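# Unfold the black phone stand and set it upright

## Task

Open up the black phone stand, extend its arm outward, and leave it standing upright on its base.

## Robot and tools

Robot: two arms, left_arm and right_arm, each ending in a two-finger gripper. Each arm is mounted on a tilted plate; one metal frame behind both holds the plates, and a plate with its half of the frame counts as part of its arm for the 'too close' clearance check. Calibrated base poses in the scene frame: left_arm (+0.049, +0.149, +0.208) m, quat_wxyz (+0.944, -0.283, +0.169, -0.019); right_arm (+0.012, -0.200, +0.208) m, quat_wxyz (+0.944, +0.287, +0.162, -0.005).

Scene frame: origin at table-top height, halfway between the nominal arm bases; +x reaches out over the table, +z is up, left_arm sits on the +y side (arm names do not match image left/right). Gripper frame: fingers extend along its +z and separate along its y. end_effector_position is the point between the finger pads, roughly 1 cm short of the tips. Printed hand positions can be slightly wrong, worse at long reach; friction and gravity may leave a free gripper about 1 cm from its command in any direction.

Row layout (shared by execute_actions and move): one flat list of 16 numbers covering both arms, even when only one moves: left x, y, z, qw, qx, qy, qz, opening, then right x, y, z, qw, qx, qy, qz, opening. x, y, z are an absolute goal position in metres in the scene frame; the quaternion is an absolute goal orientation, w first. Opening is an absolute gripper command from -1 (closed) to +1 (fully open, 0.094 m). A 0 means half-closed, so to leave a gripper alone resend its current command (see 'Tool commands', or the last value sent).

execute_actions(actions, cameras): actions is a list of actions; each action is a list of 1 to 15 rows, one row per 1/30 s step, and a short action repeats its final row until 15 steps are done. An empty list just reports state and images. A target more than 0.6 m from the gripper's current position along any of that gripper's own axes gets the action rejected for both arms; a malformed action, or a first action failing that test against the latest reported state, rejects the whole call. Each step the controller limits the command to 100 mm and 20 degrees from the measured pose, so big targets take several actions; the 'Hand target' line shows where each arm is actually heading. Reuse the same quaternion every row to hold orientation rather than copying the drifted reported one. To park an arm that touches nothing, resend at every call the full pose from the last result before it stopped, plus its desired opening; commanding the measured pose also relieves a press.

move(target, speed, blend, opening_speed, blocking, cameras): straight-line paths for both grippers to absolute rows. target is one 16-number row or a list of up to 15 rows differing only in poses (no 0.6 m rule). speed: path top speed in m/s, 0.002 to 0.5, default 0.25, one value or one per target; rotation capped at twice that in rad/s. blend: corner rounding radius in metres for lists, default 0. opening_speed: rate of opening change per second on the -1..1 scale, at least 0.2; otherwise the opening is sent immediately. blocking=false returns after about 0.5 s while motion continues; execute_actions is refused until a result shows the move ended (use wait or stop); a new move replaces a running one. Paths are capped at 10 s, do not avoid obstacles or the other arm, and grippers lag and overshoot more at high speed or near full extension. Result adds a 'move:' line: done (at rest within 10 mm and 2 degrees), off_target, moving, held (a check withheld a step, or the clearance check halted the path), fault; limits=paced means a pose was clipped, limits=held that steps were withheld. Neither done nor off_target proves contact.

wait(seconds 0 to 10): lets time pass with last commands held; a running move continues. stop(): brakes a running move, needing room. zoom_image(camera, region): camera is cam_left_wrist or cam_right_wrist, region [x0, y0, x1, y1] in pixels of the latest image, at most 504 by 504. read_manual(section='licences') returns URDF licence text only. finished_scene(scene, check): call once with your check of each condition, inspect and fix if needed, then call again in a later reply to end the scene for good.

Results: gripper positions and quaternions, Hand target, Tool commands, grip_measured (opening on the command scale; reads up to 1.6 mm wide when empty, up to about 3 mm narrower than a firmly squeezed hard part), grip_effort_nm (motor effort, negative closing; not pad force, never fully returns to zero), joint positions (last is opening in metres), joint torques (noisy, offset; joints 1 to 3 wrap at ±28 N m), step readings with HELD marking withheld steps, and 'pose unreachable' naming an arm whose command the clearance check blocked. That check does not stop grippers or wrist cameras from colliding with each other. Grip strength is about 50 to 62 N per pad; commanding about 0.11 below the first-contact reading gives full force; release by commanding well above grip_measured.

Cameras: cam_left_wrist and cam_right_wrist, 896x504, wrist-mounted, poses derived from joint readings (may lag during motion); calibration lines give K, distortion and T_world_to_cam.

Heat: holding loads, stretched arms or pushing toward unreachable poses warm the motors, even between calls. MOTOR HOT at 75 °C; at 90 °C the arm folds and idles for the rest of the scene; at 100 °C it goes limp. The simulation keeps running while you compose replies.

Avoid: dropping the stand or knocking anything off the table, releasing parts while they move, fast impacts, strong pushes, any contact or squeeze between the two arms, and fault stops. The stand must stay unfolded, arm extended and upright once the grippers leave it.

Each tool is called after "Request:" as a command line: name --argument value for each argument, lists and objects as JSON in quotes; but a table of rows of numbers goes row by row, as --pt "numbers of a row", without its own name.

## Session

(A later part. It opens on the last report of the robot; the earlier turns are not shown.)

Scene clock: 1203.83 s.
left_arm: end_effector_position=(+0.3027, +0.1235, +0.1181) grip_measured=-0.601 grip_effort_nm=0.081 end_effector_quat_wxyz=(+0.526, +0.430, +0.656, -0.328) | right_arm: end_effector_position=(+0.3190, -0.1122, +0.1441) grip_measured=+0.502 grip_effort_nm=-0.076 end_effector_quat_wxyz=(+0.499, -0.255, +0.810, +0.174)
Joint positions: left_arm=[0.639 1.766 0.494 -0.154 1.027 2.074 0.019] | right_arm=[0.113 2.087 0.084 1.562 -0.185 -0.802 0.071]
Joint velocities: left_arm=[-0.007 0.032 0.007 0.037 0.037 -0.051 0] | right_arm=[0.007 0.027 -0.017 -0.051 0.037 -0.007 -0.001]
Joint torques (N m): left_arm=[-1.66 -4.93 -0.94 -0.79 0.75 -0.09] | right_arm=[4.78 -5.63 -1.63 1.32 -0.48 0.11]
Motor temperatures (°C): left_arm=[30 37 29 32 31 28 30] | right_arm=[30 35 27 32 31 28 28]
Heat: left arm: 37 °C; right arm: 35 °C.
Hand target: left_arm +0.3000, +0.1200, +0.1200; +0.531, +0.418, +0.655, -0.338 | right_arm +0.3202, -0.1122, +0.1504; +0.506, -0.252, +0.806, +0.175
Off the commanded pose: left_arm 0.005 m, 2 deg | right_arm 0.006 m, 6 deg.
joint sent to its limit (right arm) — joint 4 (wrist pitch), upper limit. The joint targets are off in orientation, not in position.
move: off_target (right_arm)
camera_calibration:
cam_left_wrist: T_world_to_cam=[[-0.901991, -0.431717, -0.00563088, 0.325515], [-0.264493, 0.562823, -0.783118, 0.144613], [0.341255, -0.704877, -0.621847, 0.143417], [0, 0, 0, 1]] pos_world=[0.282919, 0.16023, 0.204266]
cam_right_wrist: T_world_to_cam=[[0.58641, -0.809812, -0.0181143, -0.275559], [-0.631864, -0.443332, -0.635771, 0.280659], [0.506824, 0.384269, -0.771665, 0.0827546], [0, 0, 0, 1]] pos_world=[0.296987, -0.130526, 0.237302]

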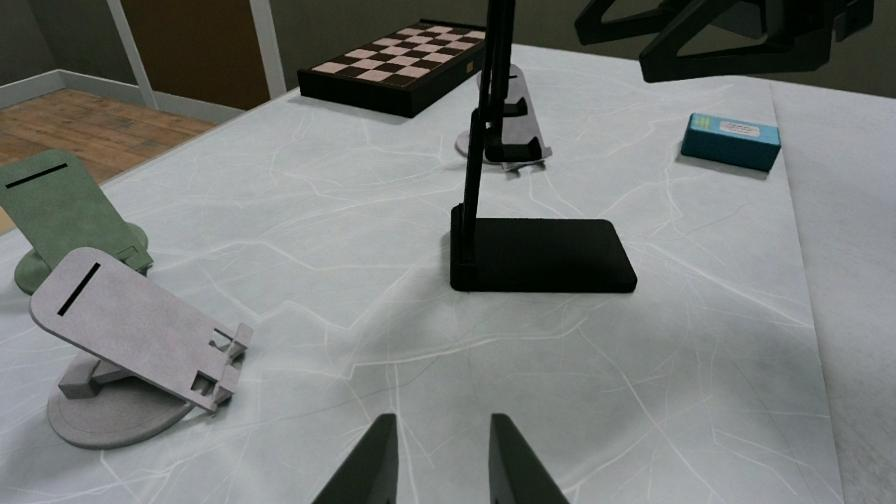

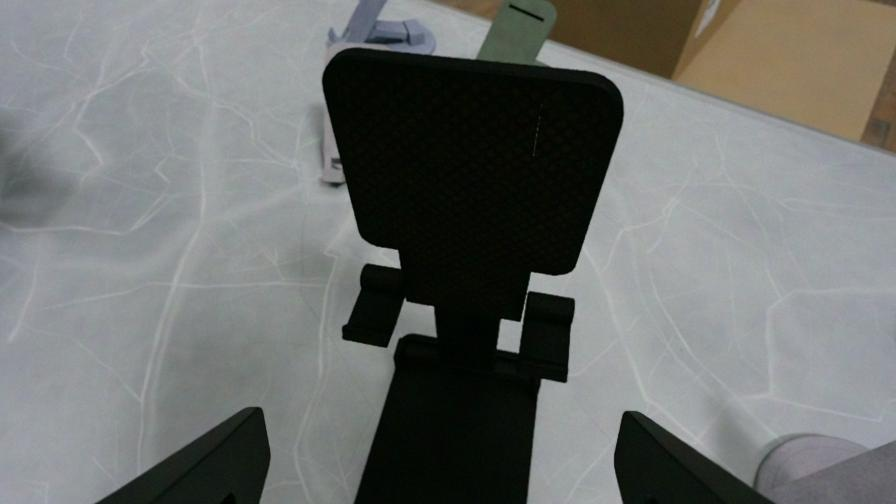

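Request:
move --target '[0.30,0.12,0.12,0.5308,0.4175,0.6554,-0.3381,-0.6,0.366,-0.088,0.15,0.5376,-0.2285,0.7969,0.1541,0.5]' --speed 0.06

Request:
zoom_image --camera "cam_left_wrist" --region '[350, 0, 854, 404]'

Scene clock: 1208.07 s.
left_arm: end_effector_position=(+0.3029, +0.1236, +0.1181) grip_measured=-0.601 grip_effort_nm=0.081 end_effector_quat_wxyz=(+0.527, +0.430, +0.656, -0.328) | right_arm: end_effector_position=(+0.3712, -0.0966, +0.1544) grip_measured=+0.502 grip_effort_nm=-0.076 end_effector_quat_wxyz=(+0.539, -0.229, +0.797, +0.148)
Joint positions: left_arm=[0.639 1.766 0.494 -0.152 1.027 2.074 0.019] | right_arm=[0.206 2.137 0.25 1.563 -0.091 -0.756 0.071]
Joint velocities: left_arm=[-0.022 -0.012 -0.032 -0.007 -0.022 0.095 0.001] | right_arm=[-0.022 0.007 -0.012 0.022 -0.037 -0.022 0]
Joint torques (N m): left_arm=[-1.7 -4.89 -1.02 -0.83 0.76 -0.11] | right_arm=[5.67 -2.99 0.27 1.38 -0.46 0.05]
Motor temperatures (°C): left_arm=[30 37 29 32 31 28 30] | right_arm=[31 35 26 32 31 28 28]
Heat: left arm: 37 °C; right arm: 35 °C.
Hand target: left_arm +0.3000, +0.1200, +0.1200; +0.531, +0.418, +0.655, -0.338 | right_arm +0.3662, -0.0888, +0.1507; +0.532, -0.233, +0.799, +0.158
Off the commanded pose: left_arm 0.005 m, 2 deg | right_arm 0.011 m, 1 deg.
joint sent to its limit (right arm) — joint 4 (wrist pitch), upper limit. The joint targets still meet the commanded pose.
move: off_target (right_arm)
camera_calibration:
cam_left_wrist: T_world_to_cam=[[-0.901752, -0.432207, -0.00637312, 0.325787], [-0.26425, 0.562876, -0.783162, 0.144516], [0.342075, -0.704533, -0.621785, 0.143105], [0, 0, 0, 1]] pos_world=[0.283014, 0.160285, 0.204236]
cam_right_wrist: T_world_to_cam=[[0.523874, -0.851551, 0.0204501, -0.280095], [-0.608505, -0.390936, -0.690573, 0.3319], [0.596052, 0.349329, -0.722974, 0.0142679], [0, 0, 0, 1]] pos_world=[0.340193, -0.113748, 0.245244]

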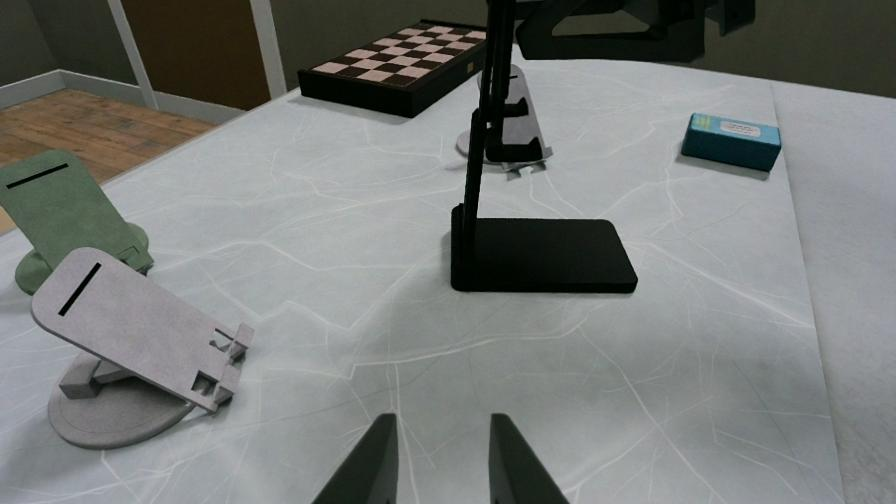

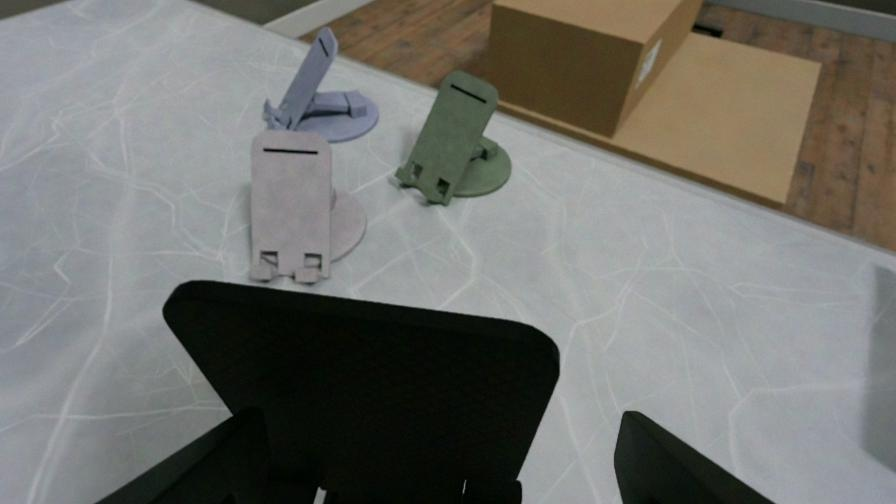

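Scaled by 1.000.

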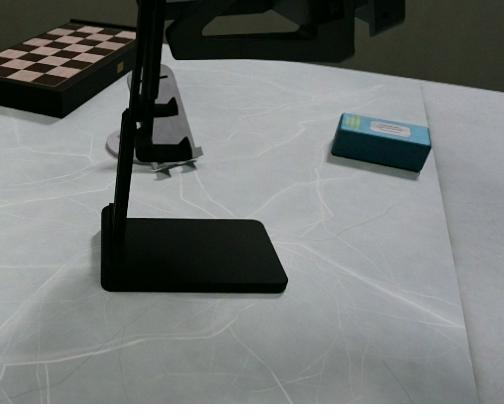

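Request:
move --pt "0.30 0.12 0.12 0.5308 0.4175 0.6554 -0.3381 -0.6 0.340 -0.104 0.158 0.5376 -0.2285 0.7969 0.1541 0.5" --pt "0.30 0.12 0.12 0.5308 0.4175 0.6554 -0.3381 -0.6 0.328 -0.093 0.155 0.5376 -0.2285 0.7969 0.1541 0.5" --speed 0.06

Request:
zoom_image --camera "cam_left_wrist" --region '[350, 0, 854, 404]'

Scene clock: 1213.97 s.
left_arm: end_effector_position=(+0.3029, +0.1236, +0.1182) grip_measured=-0.601 grip_effort_nm=0.081 end_effector_quat_wxyz=(+0.527, +0.430, +0.656, -0.328) | right_arm: end_effector_position=(+0.3328, -0.0962, +0.1548) grip_measured=+0.502 grip_effort_nm=-0.076 end_effector_quat_wxyz=(+0.509, -0.247, +0.808, +0.165)
Joint positions: left_arm=[0.639 1.766 0.494 -0.152 1.028 2.074 0.019] | right_arm=[0.229 2.101 0.13 1.566 -0.071 -0.751 0.071]
Joint velocities: left_arm=[-0.002 -0.007 -0.012 -0.022 -0.051 -0.007 -0.001] | right_arm=[-0.017 -0.007 0.002 -0.007 0.007 0.007 0]
Joint torques (N m): left_arm=[-1.66 -4.9 -0.95 -0.81 0.75 -0.11] | right_arm=[5.29 -3.88 -0.9 1.35 -0.4 0.11]
Motor temperatures (°C): left_arm=[29 37 29 32 31 28 29] | right_arm=[31 34 26 33 31 28 28]
Heat: left arm: 37 °C; right arm: 34 °C.
Hand target: left_arm +0.2999, +0.1200, +0.1200; +0.531, +0.418, +0.655, -0.338 | right_arm +0.3284, -0.0922, +0.1550; +0.505, -0.249, +0.808, +0.172
Off the commanded pose: left_arm 0.005 m, 2 deg | right_arm 0.006 m, 4 deg.
joint sent to its limit (right arm) — joint 4 (wrist pitch), upper limit. The joint targets are off in orientation, not in position.
move: off_target (right_arm)
camera_calibration:
cam_left_wrist: T_world_to_cam=[[-0.901677, -0.432363, -0.00640877, 0.325819], [-0.264206, 0.562604, -0.783372, 0.144616], [0.342307, -0.704655, -0.62152, 0.143043], [0, 0, 0, 1]] pos_world=[0.283027, 0.160307, 0.20428]
cam_right_wrist: T_world_to_cam=[[0.566944, -0.82374, -0.00516946, -0.267389], [-0.629883, -0.429459, -0.647157, 0.30566], [0.530869, 0.370158, -0.762339, 0.0671343], [0, 0, 0, 1]] pos_world=[0.308485, -0.113841, 0.247607]

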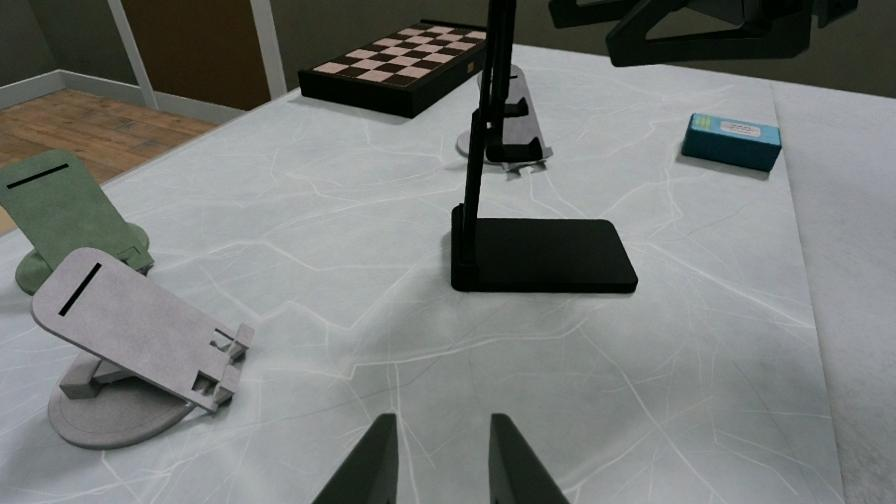

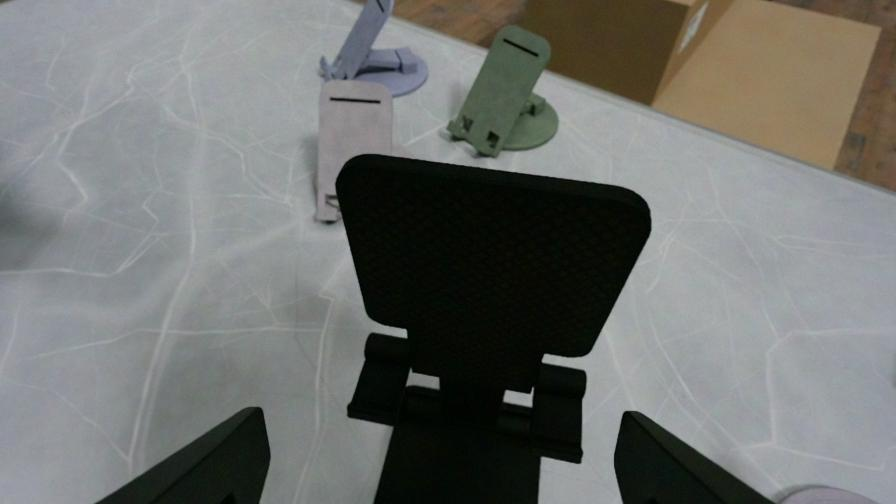

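Scaled by 1.000.

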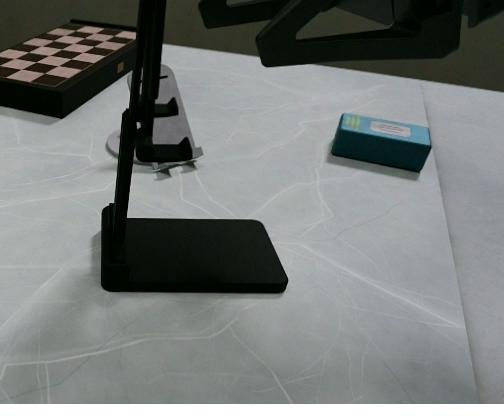

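Request:
move --target '[0.30,0.12,0.12,0.5308,0.4175,0.6554,-0.3381,-0.6,0.360,-0.076,0.151,0.5376,-0.2285,0.7969,0.1541,0.5]' --speed 0.06

Request:
zoom_image --camera "cam_left_wrist" --region '[350, 0, 854, 404]'

Scene clock: 1218.63 s.
left_arm: end_effector_position=(+0.3029, +0.1236, +0.1182) grip_measured=-0.601 grip_effort_nm=0.085 end_effector_quat_wxyz=(+0.527, +0.430, +0.656, -0.328) | right_arm: end_effector_position=(+0.3660, -0.0847, +0.1555) grip_measured=+0.502 grip_effort_nm=-0.076 end_effector_quat_wxyz=(+0.532, -0.233, +0.800, +0.152)
Joint positions: left_arm=[0.639 1.766 0.494 -0.152 1.028 2.074 0.019] | right_arm=[0.258 2.159 0.251 1.566 -0.041 -0.739 0.071]
Joint velocities: left_arm=[-0.007 0.002 -0.002 -0.037 0.007 0.007 0] | right_arm=[0.007 -0.002 -0.007 -0.007 0.022 -0.037 0.001]
Joint torques (N m): left_arm=[-1.7 -4.88 -0.85 -0.83 0.75 -0.1] | right_arm=[5.76 -2.92 0.23 1.38 -0.39 0.06]
Motor temperatures (°C): left_arm=[29 37 29 32 31 28 29] | right_arm=[31 34 26 33 31 28 28]
Heat: left arm: 37 °C; right arm: 34 °C.
Hand target: left_arm +0.2999, +0.1200, +0.1200; +0.531, +0.418, +0.655, -0.338 | right_arm +0.3604, -0.0768, +0.1516; +0.524, -0.238, +0.802, +0.161
Off the commanded pose: left_arm 0.005 m, 2 deg | right_arm 0.011 m, 1 deg.
joint sent to its limit (right arm) — joint 4 (wrist pitch), upper limit. The joint targets still meet the commanded pose.
move: off_target (right_arm)
camera_calibration:
cam_left_wrist: T_world_to_cam=[[-0.901677, -0.432363, -0.00640877, 0.325819], [-0.264206, 0.562604, -0.783372, 0.144616], [0.342307, -0.704655, -0.62152, 0.143043], [0, 0, 0, 1]] pos_world=[0.283027, 0.160307, 0.20428]
cam_right_wrist: T_world_to_cam=[[0.533335, -0.845772, 0.014945, -0.269395], [-0.614757, -0.399675, -0.679952, 0.33408], [0.581057, 0.353455, -0.733105, 0.0214386], [0, 0, 0, 1]] pos_world=[0.336599, -0.101901, 0.246901]

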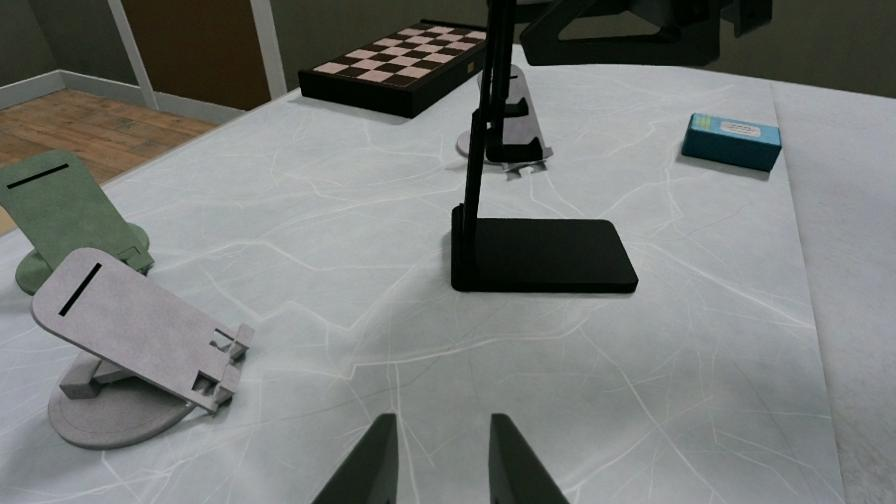

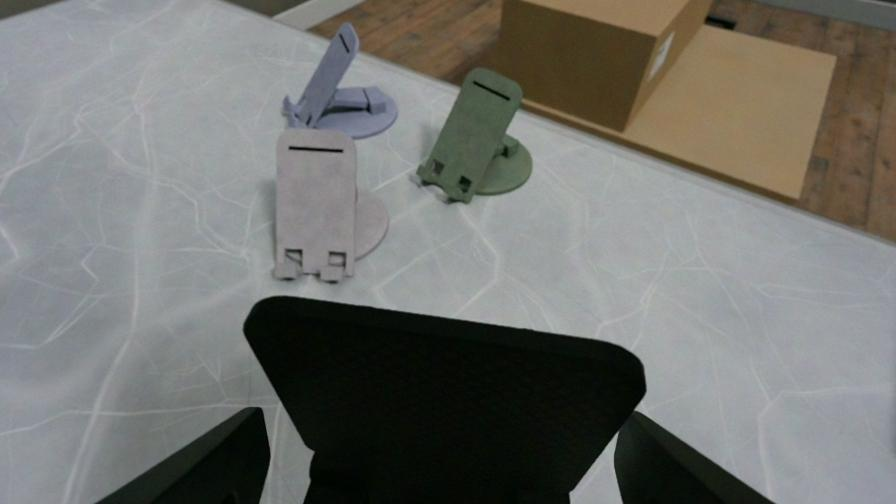

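Scaled by 1.000.

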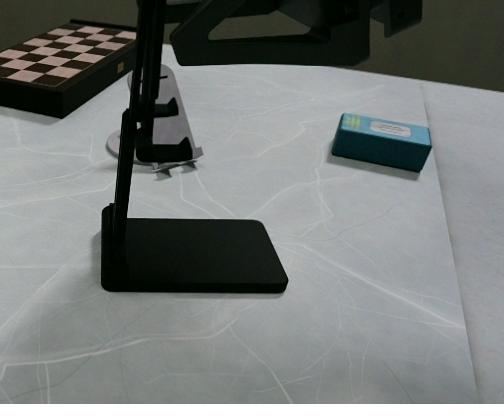

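Request:
move --target '[0.30,0.12,0.12,0.5308,0.4175,0.6554,-0.3381,-0.6,0.363,-0.080,0.151,0.5376,-0.2285,0.7969,0.1541,0.1]' --speed 0.06 --opening_speed 0.2

Request:
zoom_image --camera "cam_left_wrist" --region '[350, 0, 854, 404]'

Scene clock: 1225.20 s.
left_arm: end_effector_position=(+0.3030, +0.1236, +0.1182) grip_measured=-0.601 grip_effort_nm=0.081 end_effector_quat_wxyz=(+0.527, +0.430, +0.655, -0.328) | right_arm: end_effector_position=(+0.3663, -0.0850, +0.1558) grip_measured=+0.102 grip_effort_nm=-0.081 end_effector_quat_wxyz=(+0.533, -0.232, +0.800, +0.151)
Joint positions: left_arm=[0.639 1.766 0.494 -0.152 1.028 2.074 0.019] | right_arm=[0.258 2.159 0.251 1.568 -0.04 -0.739 0.052]
Joint velocities: left_arm=[0.007 0.032 0.002 -0.037 -0.022 -0.007 0] | right_arm=[-0.032 -0.007 0.007 -0.022 0.022 0.037 0]
Joint torques (N m): left_arm=[-1.65 -4.93 -0.92 -0.84 0.75 -0.09] | right_arm=[4.45 -3.4 0.46 1.35 -0.55 0.07]
Motor temperatures (°C): left_arm=[29 37 29 31 31 28 29] | right_arm=[31 33 26 33 31 28 28]
Heat: left arm: 37 °C; right arm: 33 °C.
Hand target: left_arm +0.3000, +0.1200, +0.1200; +0.531, +0.418, +0.655, -0.338 | right_arm +0.3633, -0.0802, +0.1513; +0.527, -0.235, +0.801, +0.159
Off the commanded pose: left_arm 0.005 m, 2 deg | right_arm 0.008 m, 1 deg.
joint read past its limit (right arm) — joint 4 (wrist pitch), upper limit.
joint sent to its limit (right arm) — joint 4 (wrist pitch), upper limit. The joint targets still meet the commanded pose.
move: done
camera_calibration:
cam_left_wrist: T_world_to_cam=[[-0.901558, -0.432604, -0.00680366, 0.325946], [-0.263991, 0.562488, -0.783528, 0.144612], [0.342784, -0.7046, -0.62132, 0.142881], [0, 0, 0, 1]] pos_world=[0.283058, 0.160336, 0.2043]
cam_right_wrist: T_world_to_cam=[[0.531584, -0.846864, 0.0154924, -0.269418], [-0.614691, -0.398302, -0.680816, 0.334604], [0.582729, 0.352388, -0.73229, 0.02074], [0, 0, 0, 1]] pos_world=[0.33681, -0.102195, 0.247165]

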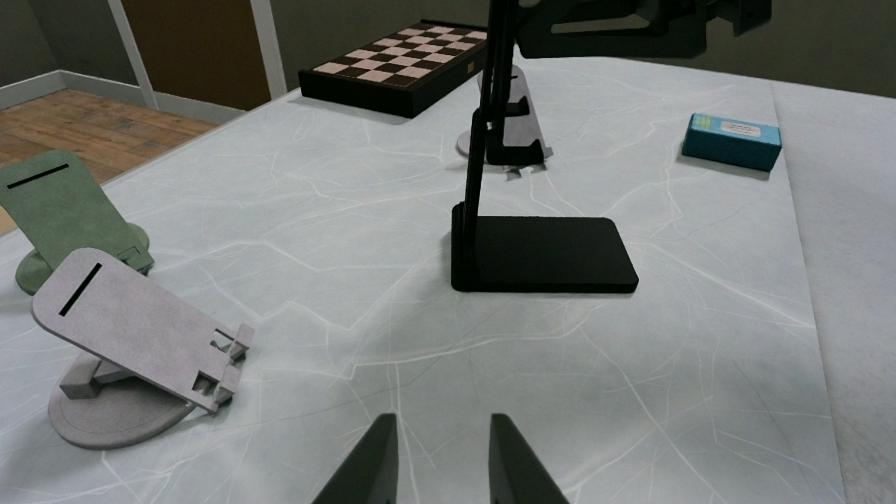

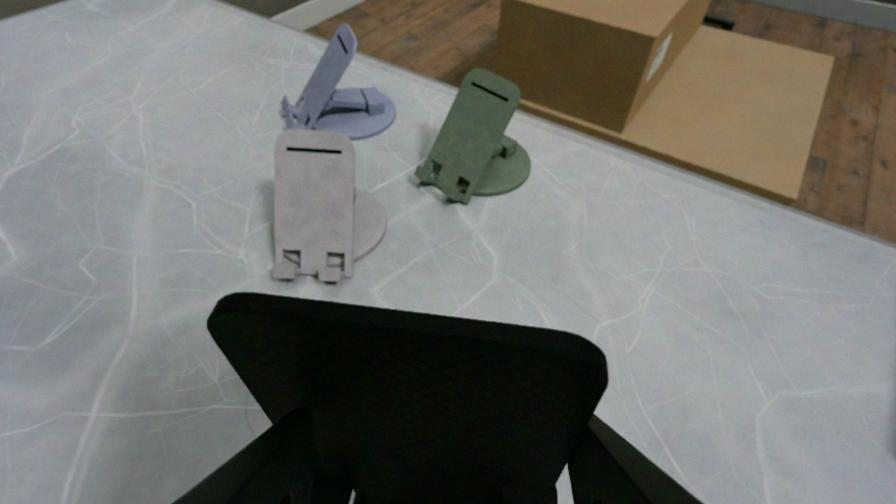

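Scaled by 1.000.

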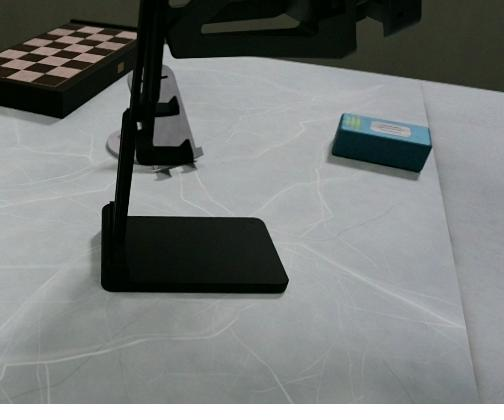

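Request:
move --target '[0.30,0.12,0.12,0.5308,0.4175,0.6554,-0.3381,-0.6,0.358,-0.082,0.151,0.5376,-0.2285,0.7969,0.1541,0.5]' --speed 0.06

Request:
move --target '[0.30,0.12,0.12,0.5308,0.4175,0.6554,-0.3381,-0.6,0.381,-0.069,0.148,0.5376,-0.2285,0.7969,0.1541,0.5]' --speed 0.06

Request:
zoom_image --camera "cam_left_wrist" --region '[400, 0, 704, 304]'

Scene clock: 1230.30 s.
left_arm: end_effector_position=(+0.3030, +0.1236, +0.1182) grip_measured=-0.601 grip_effort_nm=0.076 end_effector_quat_wxyz=(+0.527, +0.430, +0.656, -0.328) | right_arm: end_effector_position=(+0.3635, -0.0849, +0.1550) grip_measured=+0.498 grip_effort_nm=0.168 end_effector_quat_wxyz=(+0.530, -0.234, +0.801, +0.153)
Joint positions: left_arm=[0.639 1.766 0.494 -0.152 1.028 2.074 0.019] | right_arm=[0.258 2.159 0.244 1.568 -0.04 -0.739 0.07]
Joint velocities: left_arm=[-0.012 0.007 -0.007 -0.007 0.022 -0.037 0] | right_arm=[0.002 -0.012 0.002 -0.022 0.022 -0.051 0]
Joint torques (N m): left_arm=[-1.66 -4.93 -0.91 -0.83 0.76 -0.08] | right_arm=[4.16 -3.96 -0.65 1.35 -0.56 0.05]
Motor temperatures (°C): left_arm=[29 37 29 31 31 28 29] | right_arm=[31 33 26 33 31 28 28]
Heat: left arm: 37 °C; right arm: 33 °C.
Hand target: left_arm +0.2999, +0.1200, +0.1200; +0.531, +0.418, +0.655, -0.338 | right_arm +0.3583, -0.0820, +0.1512; +0.523, -0.237, +0.802, +0.161
Off the commanded pose: left_arm 0.005 m, 2 deg | right_arm 0.007 m, 1 deg.
joint read past its limit (right arm) — joint 4 (wrist pitch), upper limit.
joint sent to its limit (right arm) — joint 4 (wrist pitch), upper limit. The joint targets still meet the commanded pose.
move: done
camera_calibration:
cam_left_wrist: T_world_to_cam=[[-0.901523, -0.432684, -0.00643243, 0.325901], [-0.264305, 0.562343, -0.783526, 0.144725], [0.342637, -0.704667, -0.621325, 0.142934], [0, 0, 0, 1]] pos_world=[0.283084, 0.160348, 0.204301]
cam_right_wrist: T_world_to_cam=[[0.535548, -0.844402, 0.0132189, -0.268653], [-0.616928, -0.40187, -0.676684, 0.332172], [0.576705, 0.354241, -0.736155, 0.0247151], [0, 0, 0, 1]] pos_world=[0.33455, -0.102116, 0.246521]

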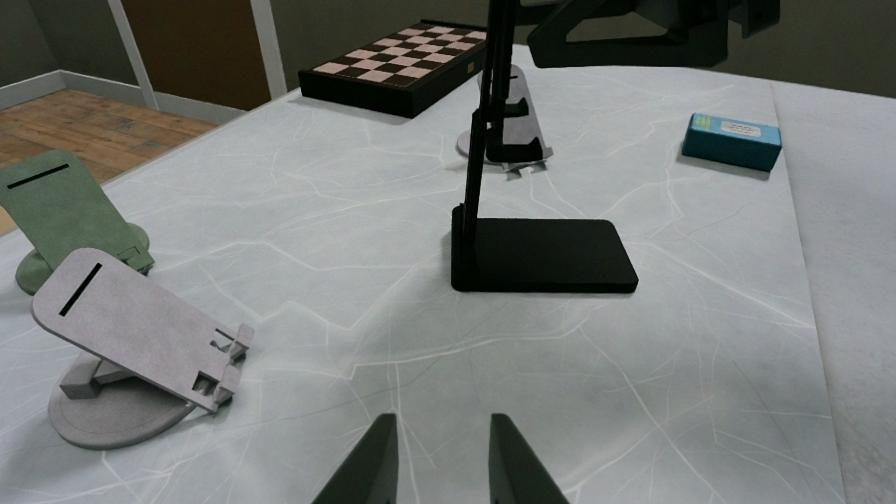

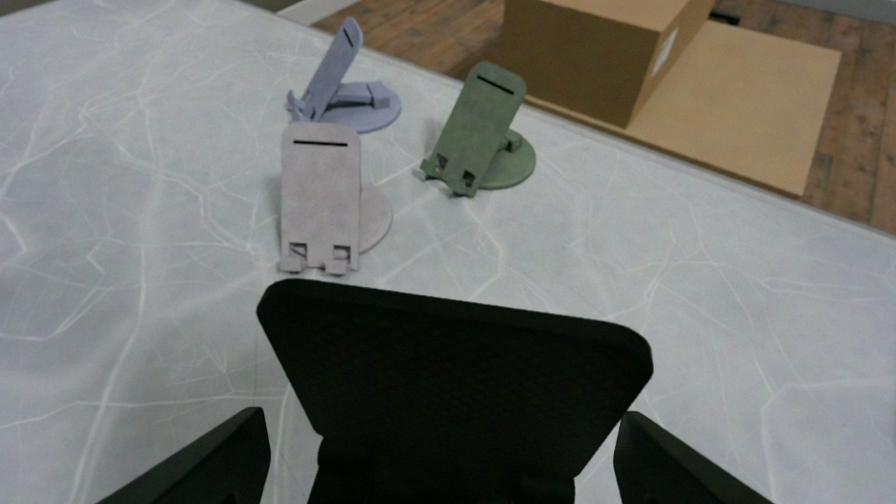

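Scene clock: 1231.10 s.
left_arm: end_effector_position=(+0.3030, +0.1236, +0.1182) grip_measured=-0.601 grip_effort_nm=0.081 end_effector_quat_wxyz=(+0.527, +0.430, +0.656, -0.328) | right_arm: end_effector_position=(+0.3876, -0.0784, +0.1531) grip_measured=+0.498 grip_effort_nm=0.164 end_effector_quat_wxyz=(+0.546, -0.223, +0.794, +0.144)
Joint positions: left_arm=[0.639 1.766 0.494 -0.152 1.028 2.074 0.019] | right_arm=[0.261 2.207 0.336 1.568 -0.037 -0.736 0.07]
Joint velocities: left_arm=[-0.017 -0.007 0.002 0.037 -0.037 -0.007 0] | right_arm=[-0.012 0.002 -0.012 -0.007 0.022 0.007 0]
Joint torques (N m): left_arm=[-1.66 -4.88 -0.9 -0.81 0.74 -0.09] | right_arm=[6.37 -3.36 0.4 1.4 -0.38 0.07]
Motor temperatures (°C): left_arm=[29 37 29 31 31 28 29] | right_arm=[31 33 26 33 31 28 28]
Heat: left arm: 37 °C; right arm: 33 °C.
Hand target: left_arm +0.2999, +0.1200, +0.1200; +0.531, +0.418, +0.655, -0.338 | right_arm +0.3811, -0.0697, +0.1482; +0.537, -0.229, +0.797, +0.154
Off the commanded pose: left_arm 0.005 m, 2 deg | right_arm 0.013 m, 2 deg.
joint read past its limit (right arm) — joint 4 (wrist pitch), upper limit.
joint sent to its limit (right arm) — joint 4 (wrist pitch), upper limit. The joint targets still meet the commanded pose.
move: off_target (right_arm)
camera_calibration:
cam_left_wrist: T_world_to_cam=[[-0.901523, -0.432684, -0.00643243, 0.325901], [-0.264305, 0.562343, -0.783526, 0.144725], [0.342637, -0.704667, -0.621325, 0.142934], [0, 0, 0, 1]] pos_world=[0.283084, 0.160348, 0.204301]
cam_right_wrist: T_world_to_cam=[[0.511467, -0.858949, 0.02466, -0.269654], [-0.60442, -0.380008, -0.700193, 0.348795], [0.610801, 0.343221, -0.713528, -0.0104623], [0, 0, 0, 1]] pos_world=[0.355128, -0.0954835, 0.243408]

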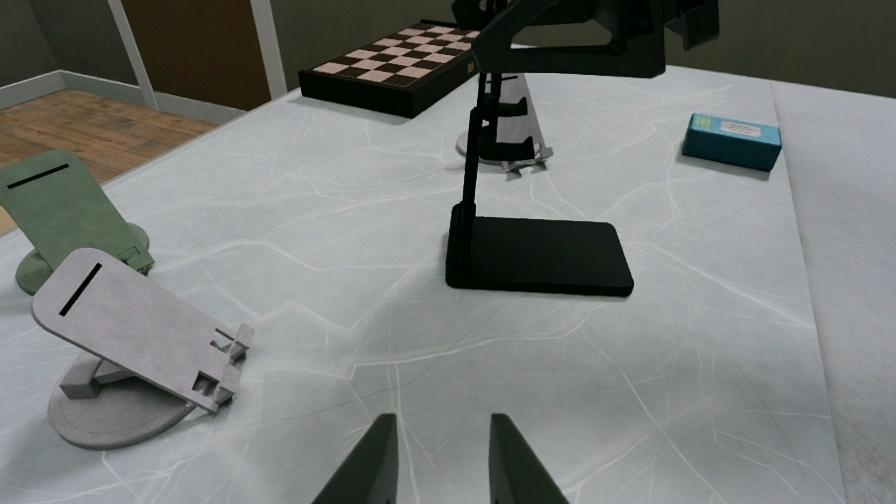

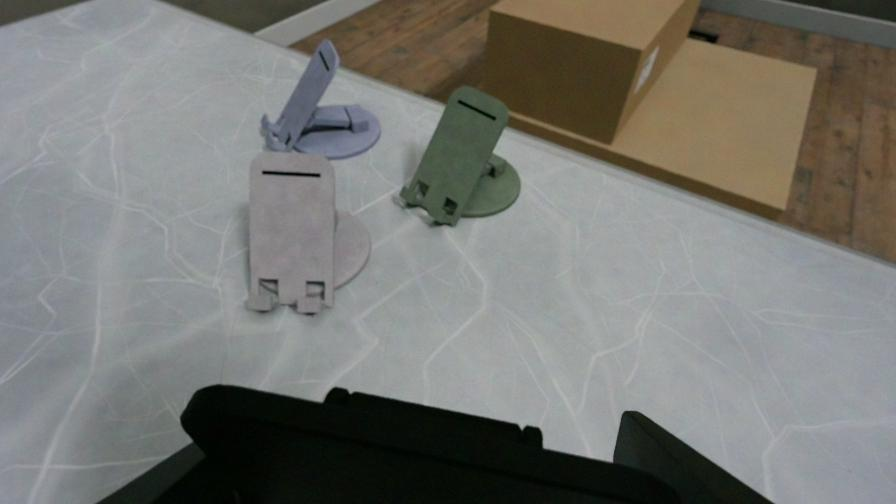

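Scaled by 1.658.

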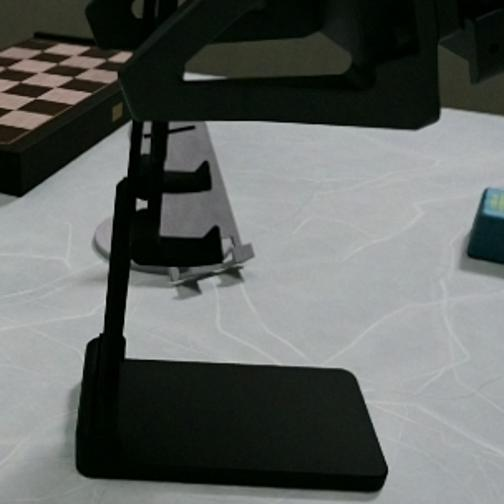

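Request:
move --target '[0.30,0.12,0.12,0.5308,0.4175,0.6554,-0.3381,-0.6,0.3815,-0.070,0.148,0.5376,-0.2285,0.7969,0.1541,0.2]' --speed 0.06 --opening_speed 0.2

Request:
zoom_image --camera "cam_left_wrist" --region '[400, 0, 704, 304]'

Scene clock: 1235.73 s.
left_arm: end_effector_position=(+0.3030, +0.1236, +0.1182) grip_measured=-0.601 grip_effort_nm=0.081 end_effector_quat_wxyz=(+0.527, +0.430, +0.656, -0.328) | right_arm: end_effector_position=(+0.3876, -0.0785, +0.1530) grip_measured=+0.303 grip_effort_nm=-0.984 end_effector_quat_wxyz=(+0.546, -0.223, +0.795, +0.145)
Joint positions: left_arm=[0.639 1.766 0.494 -0.152 1.028 2.074 0.019] | right_arm=[0.261 2.207 0.336 1.568 -0.037 -0.735 0.061]
Joint velocities: left_arm=[-0.002 0.012 -0.012 0.022 0.051 -0.022 0] | right_arm=[-0.007 0.007 0.002 0.022 0.007 -0.007 -0.001]
Joint torques (N m): left_arm=[-1.59 -4.83 -0.92 -0.83 0.72 -0.1] | right_arm=[6.15 -3.3 0.21 1.32 -0.43 0.06]
Motor temperatures (°C): left_arm=[29 37 29 31 31 28 29] | right_arm=[31 33 26 34 31 28 28]
Heat: left arm: 37 °C; right arm: 34 °C.
Hand target: left_arm +0.2999, +0.1200, +0.1200; +0.531, +0.418, +0.655, -0.338 | right_arm +0.3815, -0.0701, +0.1481; +0.537, -0.229, +0.797, +0.154
Off the commanded pose: left_arm 0.005 m, 2 deg | right_arm 0.012 m, 2 deg.
joint read past its limit (right arm) — joint 4 (wrist pitch), upper limit.
joint sent to its limit (right arm) — joint 4 (wrist pitch), upper limit. The joint targets still meet the commanded pose.
move: off_target (right_arm)
camera_calibration:
cam_left_wrist: T_world_to_cam=[[-0.901523, -0.432684, -0.00643243, 0.325901], [-0.264305, 0.562343, -0.783526, 0.144725], [0.342637, -0.704667, -0.621325, 0.142934], [0, 0, 0, 1]] pos_world=[0.283084, 0.160348, 0.204301]
cam_right_wrist: T_world_to_cam=[[0.510784, -0.859392, 0.0233408, -0.269272], [-0.605352, -0.378807, -0.700039, 0.349185], [0.61045, 0.343439, -0.713723, -0.0102983], [0, 0, 0, 1]] pos_world=[0.355206, -0.0956002, 0.243378]

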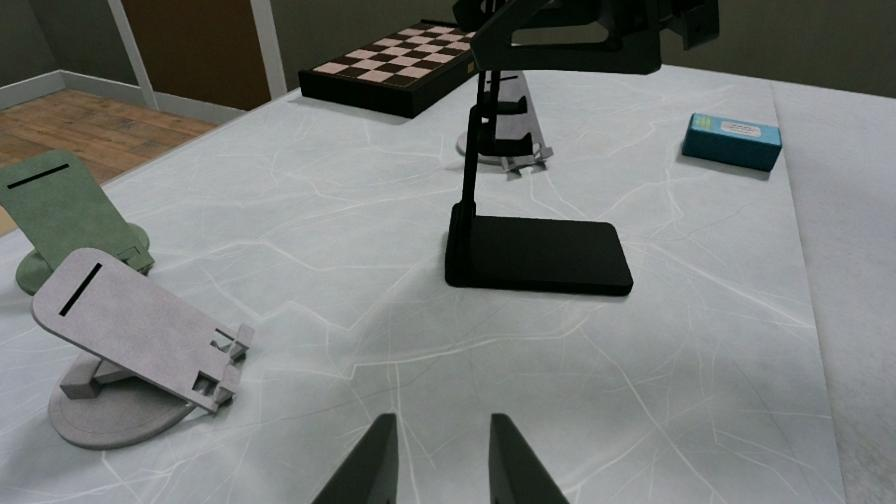

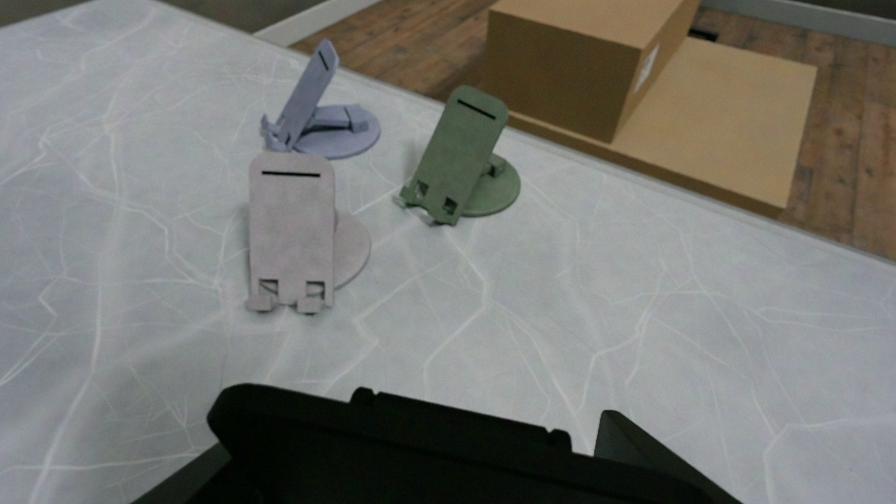

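Scaled by 1.658.

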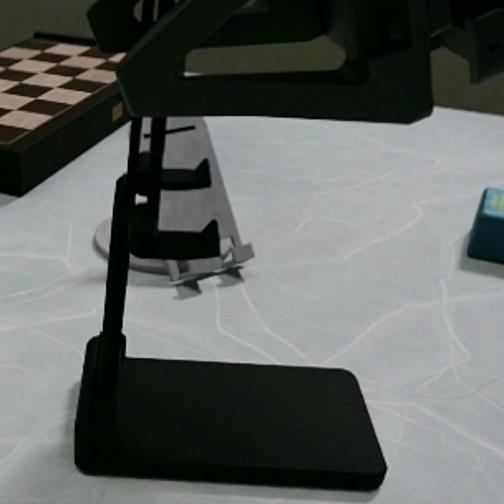

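Request:
move --target '[0.30,0.17,0.14,0.5308,0.4175,0.6554,-0.3381,-0.6,0.3815,-0.070,0.19,0.5376,-0.2285,0.7969,0.1541,0.2]' --speed 0.06

Request:
zoom_image --camera "cam_left_wrist" --region '[300, 0, 804, 404]'

Scene clock: 1243.70 s.
left_arm: end_effector_position=(+0.2971, +0.1651, +0.1385) grip_measured=-0.601 grip_effort_nm=0.076 end_effector_quat_wxyz=(+0.497, +0.396, +0.700, -0.326) | right_arm: end_effector_position=(+0.3827, -0.0727, +0.1830) grip_measured=+0.302 grip_effort_nm=-0.984 end_effector_quat_wxyz=(+0.534, -0.227, +0.801, +0.147)
Joint positions: left_arm=[0.767 1.569 0.529 -0.455 1.006 2.1 0.019] | right_arm=[0.373 2.024 0.3 1.392 0.078 -0.698 0.061]
Joint velocities: left_arm=[0.007 -0.002 -0.017 -0.022 0.066 0.007 0] | right_arm=[-0.007 -0.012 -0.002 -0.007 0.022 -0.051 -0.001]
Joint torques (N m): left_arm=[-0.73 -7.51 2.04 -1.19 0.45 0.05] | right_arm=[6.15 -6.87 0.76 1.16 -0.45 0.07]
Motor temperatures (°C): left_arm=[29 38 29 31 31 28 29] | right_arm=[31 33 26 34 31 28 29]
Heat: left arm: 38 °C; right arm: 34 °C.
Hand target: left_arm +0.3002, +0.1699, +0.1403; +0.500, +0.399, +0.700, -0.316 | right_arm +0.3815, -0.0696, +0.1903; +0.538, -0.228, +0.797, +0.155
Off the commanded pose: left_arm 0.006 m, 7 deg | right_arm 0.008 m, 1 deg.
joint sent to its limit (left arm) — joint 6 (wrist roll), upper limit. The joint targets are off in orientation, not in position.
move: off_target (left_arm)
camera_calibration:
cam_left_wrist: T_world_to_cam=[[-0.866761, -0.492562, 0.0781539, 0.32656], [-0.383265, 0.557598, -0.736337, 0.165393], [0.319113, -0.668182, -0.672086, 0.194806], [0, 0, 0, 1]] pos_world=[0.284274, 0.198794, 0.227189]
cam_right_wrist: T_world_to_cam=[[0.519708, -0.854163, 0.0175956, -0.264471], [-0.619601, -0.391011, -0.680592, 0.37042], [0.588217, 0.342807, -0.732451, 0.0239783], [0, 0, 0, 1]] pos_world=[0.352856, -0.0892825, 0.274322]

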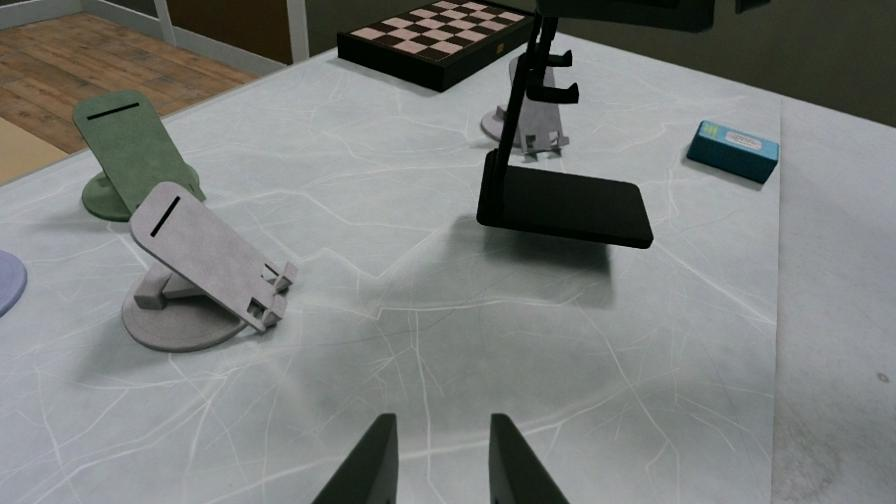

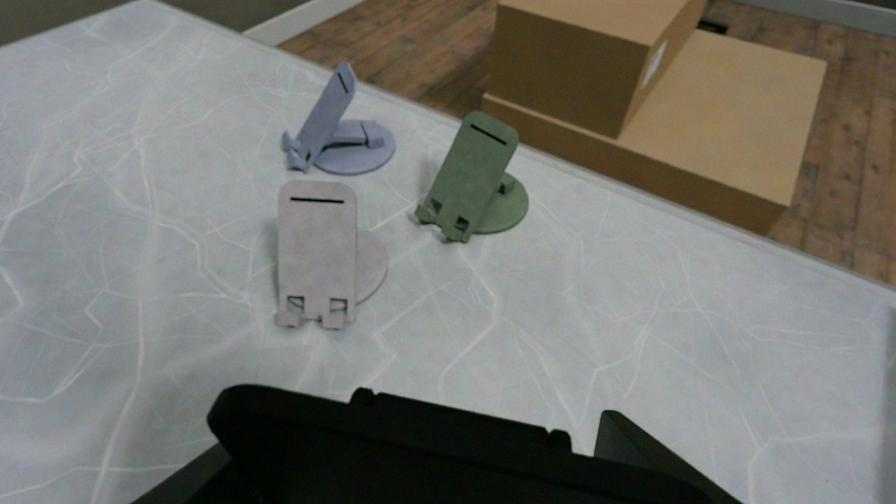

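Scaled by 1.000.

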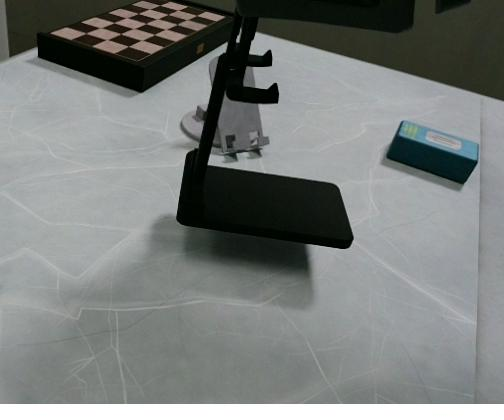

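Request:
move --pt "0.30 0.17 0.14 0.5308 0.4175 0.6554 -0.3381 -0.6 0.355 -0.075 0.19 0.4843 -0.4145 0.7179 0.2796 0.2" --pt "0.30 0.17 0.14 0.5308 0.4175 0.6554 -0.3381 -0.6 0.32 -0.07 0.19 0.3954 -0.5862 0.5862 0.3954 0.2" --speed 0.09 --blend 0.01

Request:
zoom_image --camera "cam_left_wrist" --region '[300, 0, 804, 404]'

Scene clock: 1252.70 s.
left_arm: end_effector_position=(+0.2969, +0.1650, +0.1385) grip_measured=-0.601 grip_effort_nm=0.085 end_effector_quat_wxyz=(+0.496, +0.396, +0.700, -0.326) | right_arm: end_effector_position=(+0.3257, -0.0761, +0.1891) grip_measured=+0.302 grip_effort_nm=-0.989 end_effector_quat_wxyz=(-0.394, +0.588, -0.602, -0.371)
Joint positions: left_arm=[0.767 1.569 0.529 -0.456 1.005 2.1 0.019] | right_arm=[0.103 1.69 0.775 -0.305 -0.538 -1.553 0.061]
Joint velocities: left_arm=[0.012 -0.017 -0.002 0.037 0.037 -0.037 0] | right_arm=[0.012 -0.007 -0.027 0.022 0.022 -0.007 0]
Joint torques (N m): left_arm=[-0.85 -7.21 2.03 -1.13 0.53 0.05] | right_arm=[3.95 -4.03 3.41 -0.1 -1.09 -0.19]
Motor temperatures (°C): left_arm=[29 39 29 31 31 28 28] | right_arm=[31 34 26 33 31 28 29]
Heat: left arm: 39 °C; right arm: 34 °C.
Hand target: left_arm +0.3006, +0.1694, +0.1401; +0.502, +0.399, +0.699, -0.316 | right_arm +0.3207, -0.0711, +0.1905; -0.394, +0.583, -0.592, -0.394
Off the commanded pose: left_arm 0.006 m, 7 deg | right_arm 0.008 m, 3 deg.
joint sent to its limit (left arm) — joint 6 (wrist roll), upper limit. The joint targets are off in orientation, not in position.
move: off_target (left_arm, right_arm)
camera_calibration:
cam_left_wrist: T_world_to_cam=[[-0.867048, -0.491927, 0.0789735, 0.326195], [-0.383506, 0.557781, -0.736073, 0.165372], [0.318044, -0.668497, -0.67228, 0.195195], [0, 0, 0, 1]] pos_world=[0.284167, 0.19871, 0.22719]
cam_right_wrist: T_world_to_cam=[[0.998972, -0.0356908, 0.0279313, -0.333641], [-0.00847373, -0.752522, -0.658512, 0.107181], [0.0445217, 0.657599, -0.752052, 0.267934], [0, 0, 0, 1]] pos_world=[0.322277, -0.107445, 0.2814]

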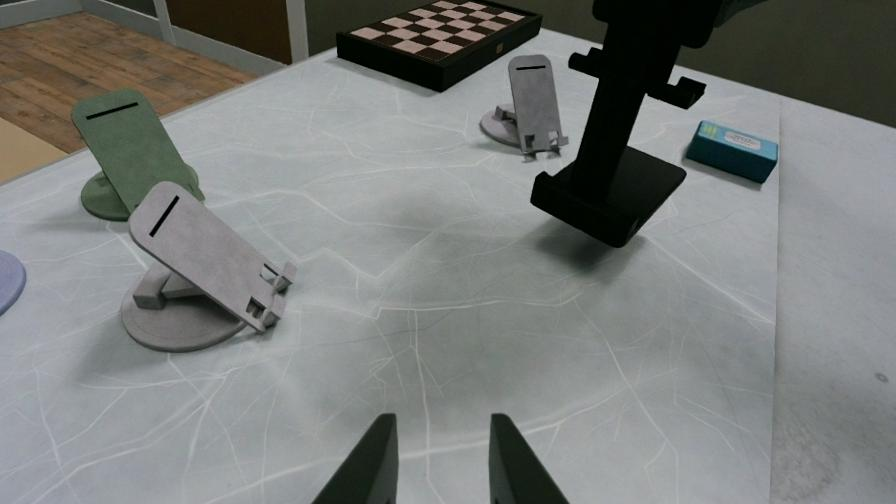

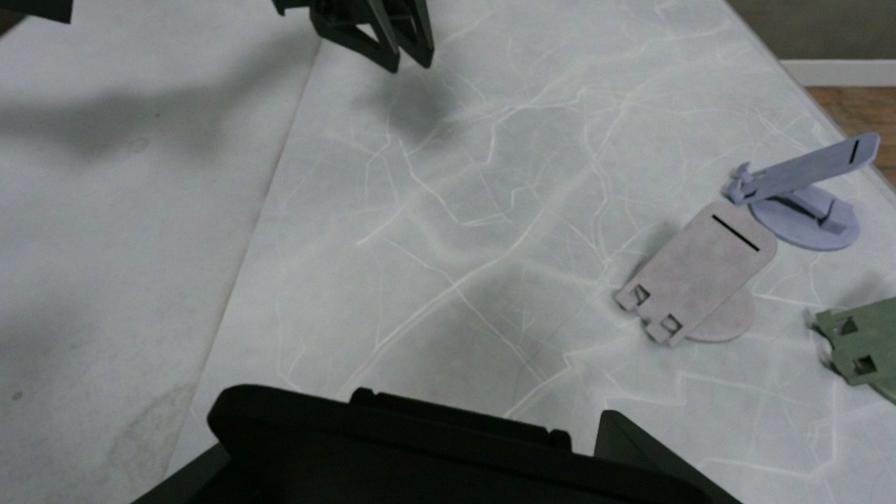

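Scaled by 1.000.

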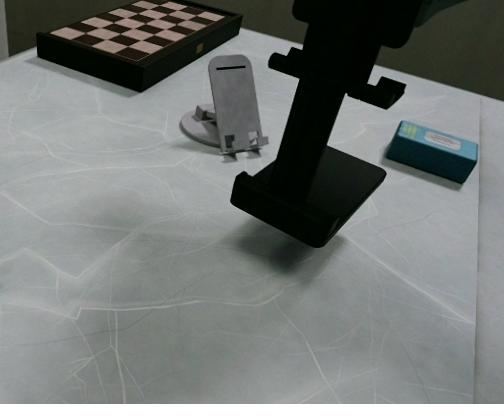

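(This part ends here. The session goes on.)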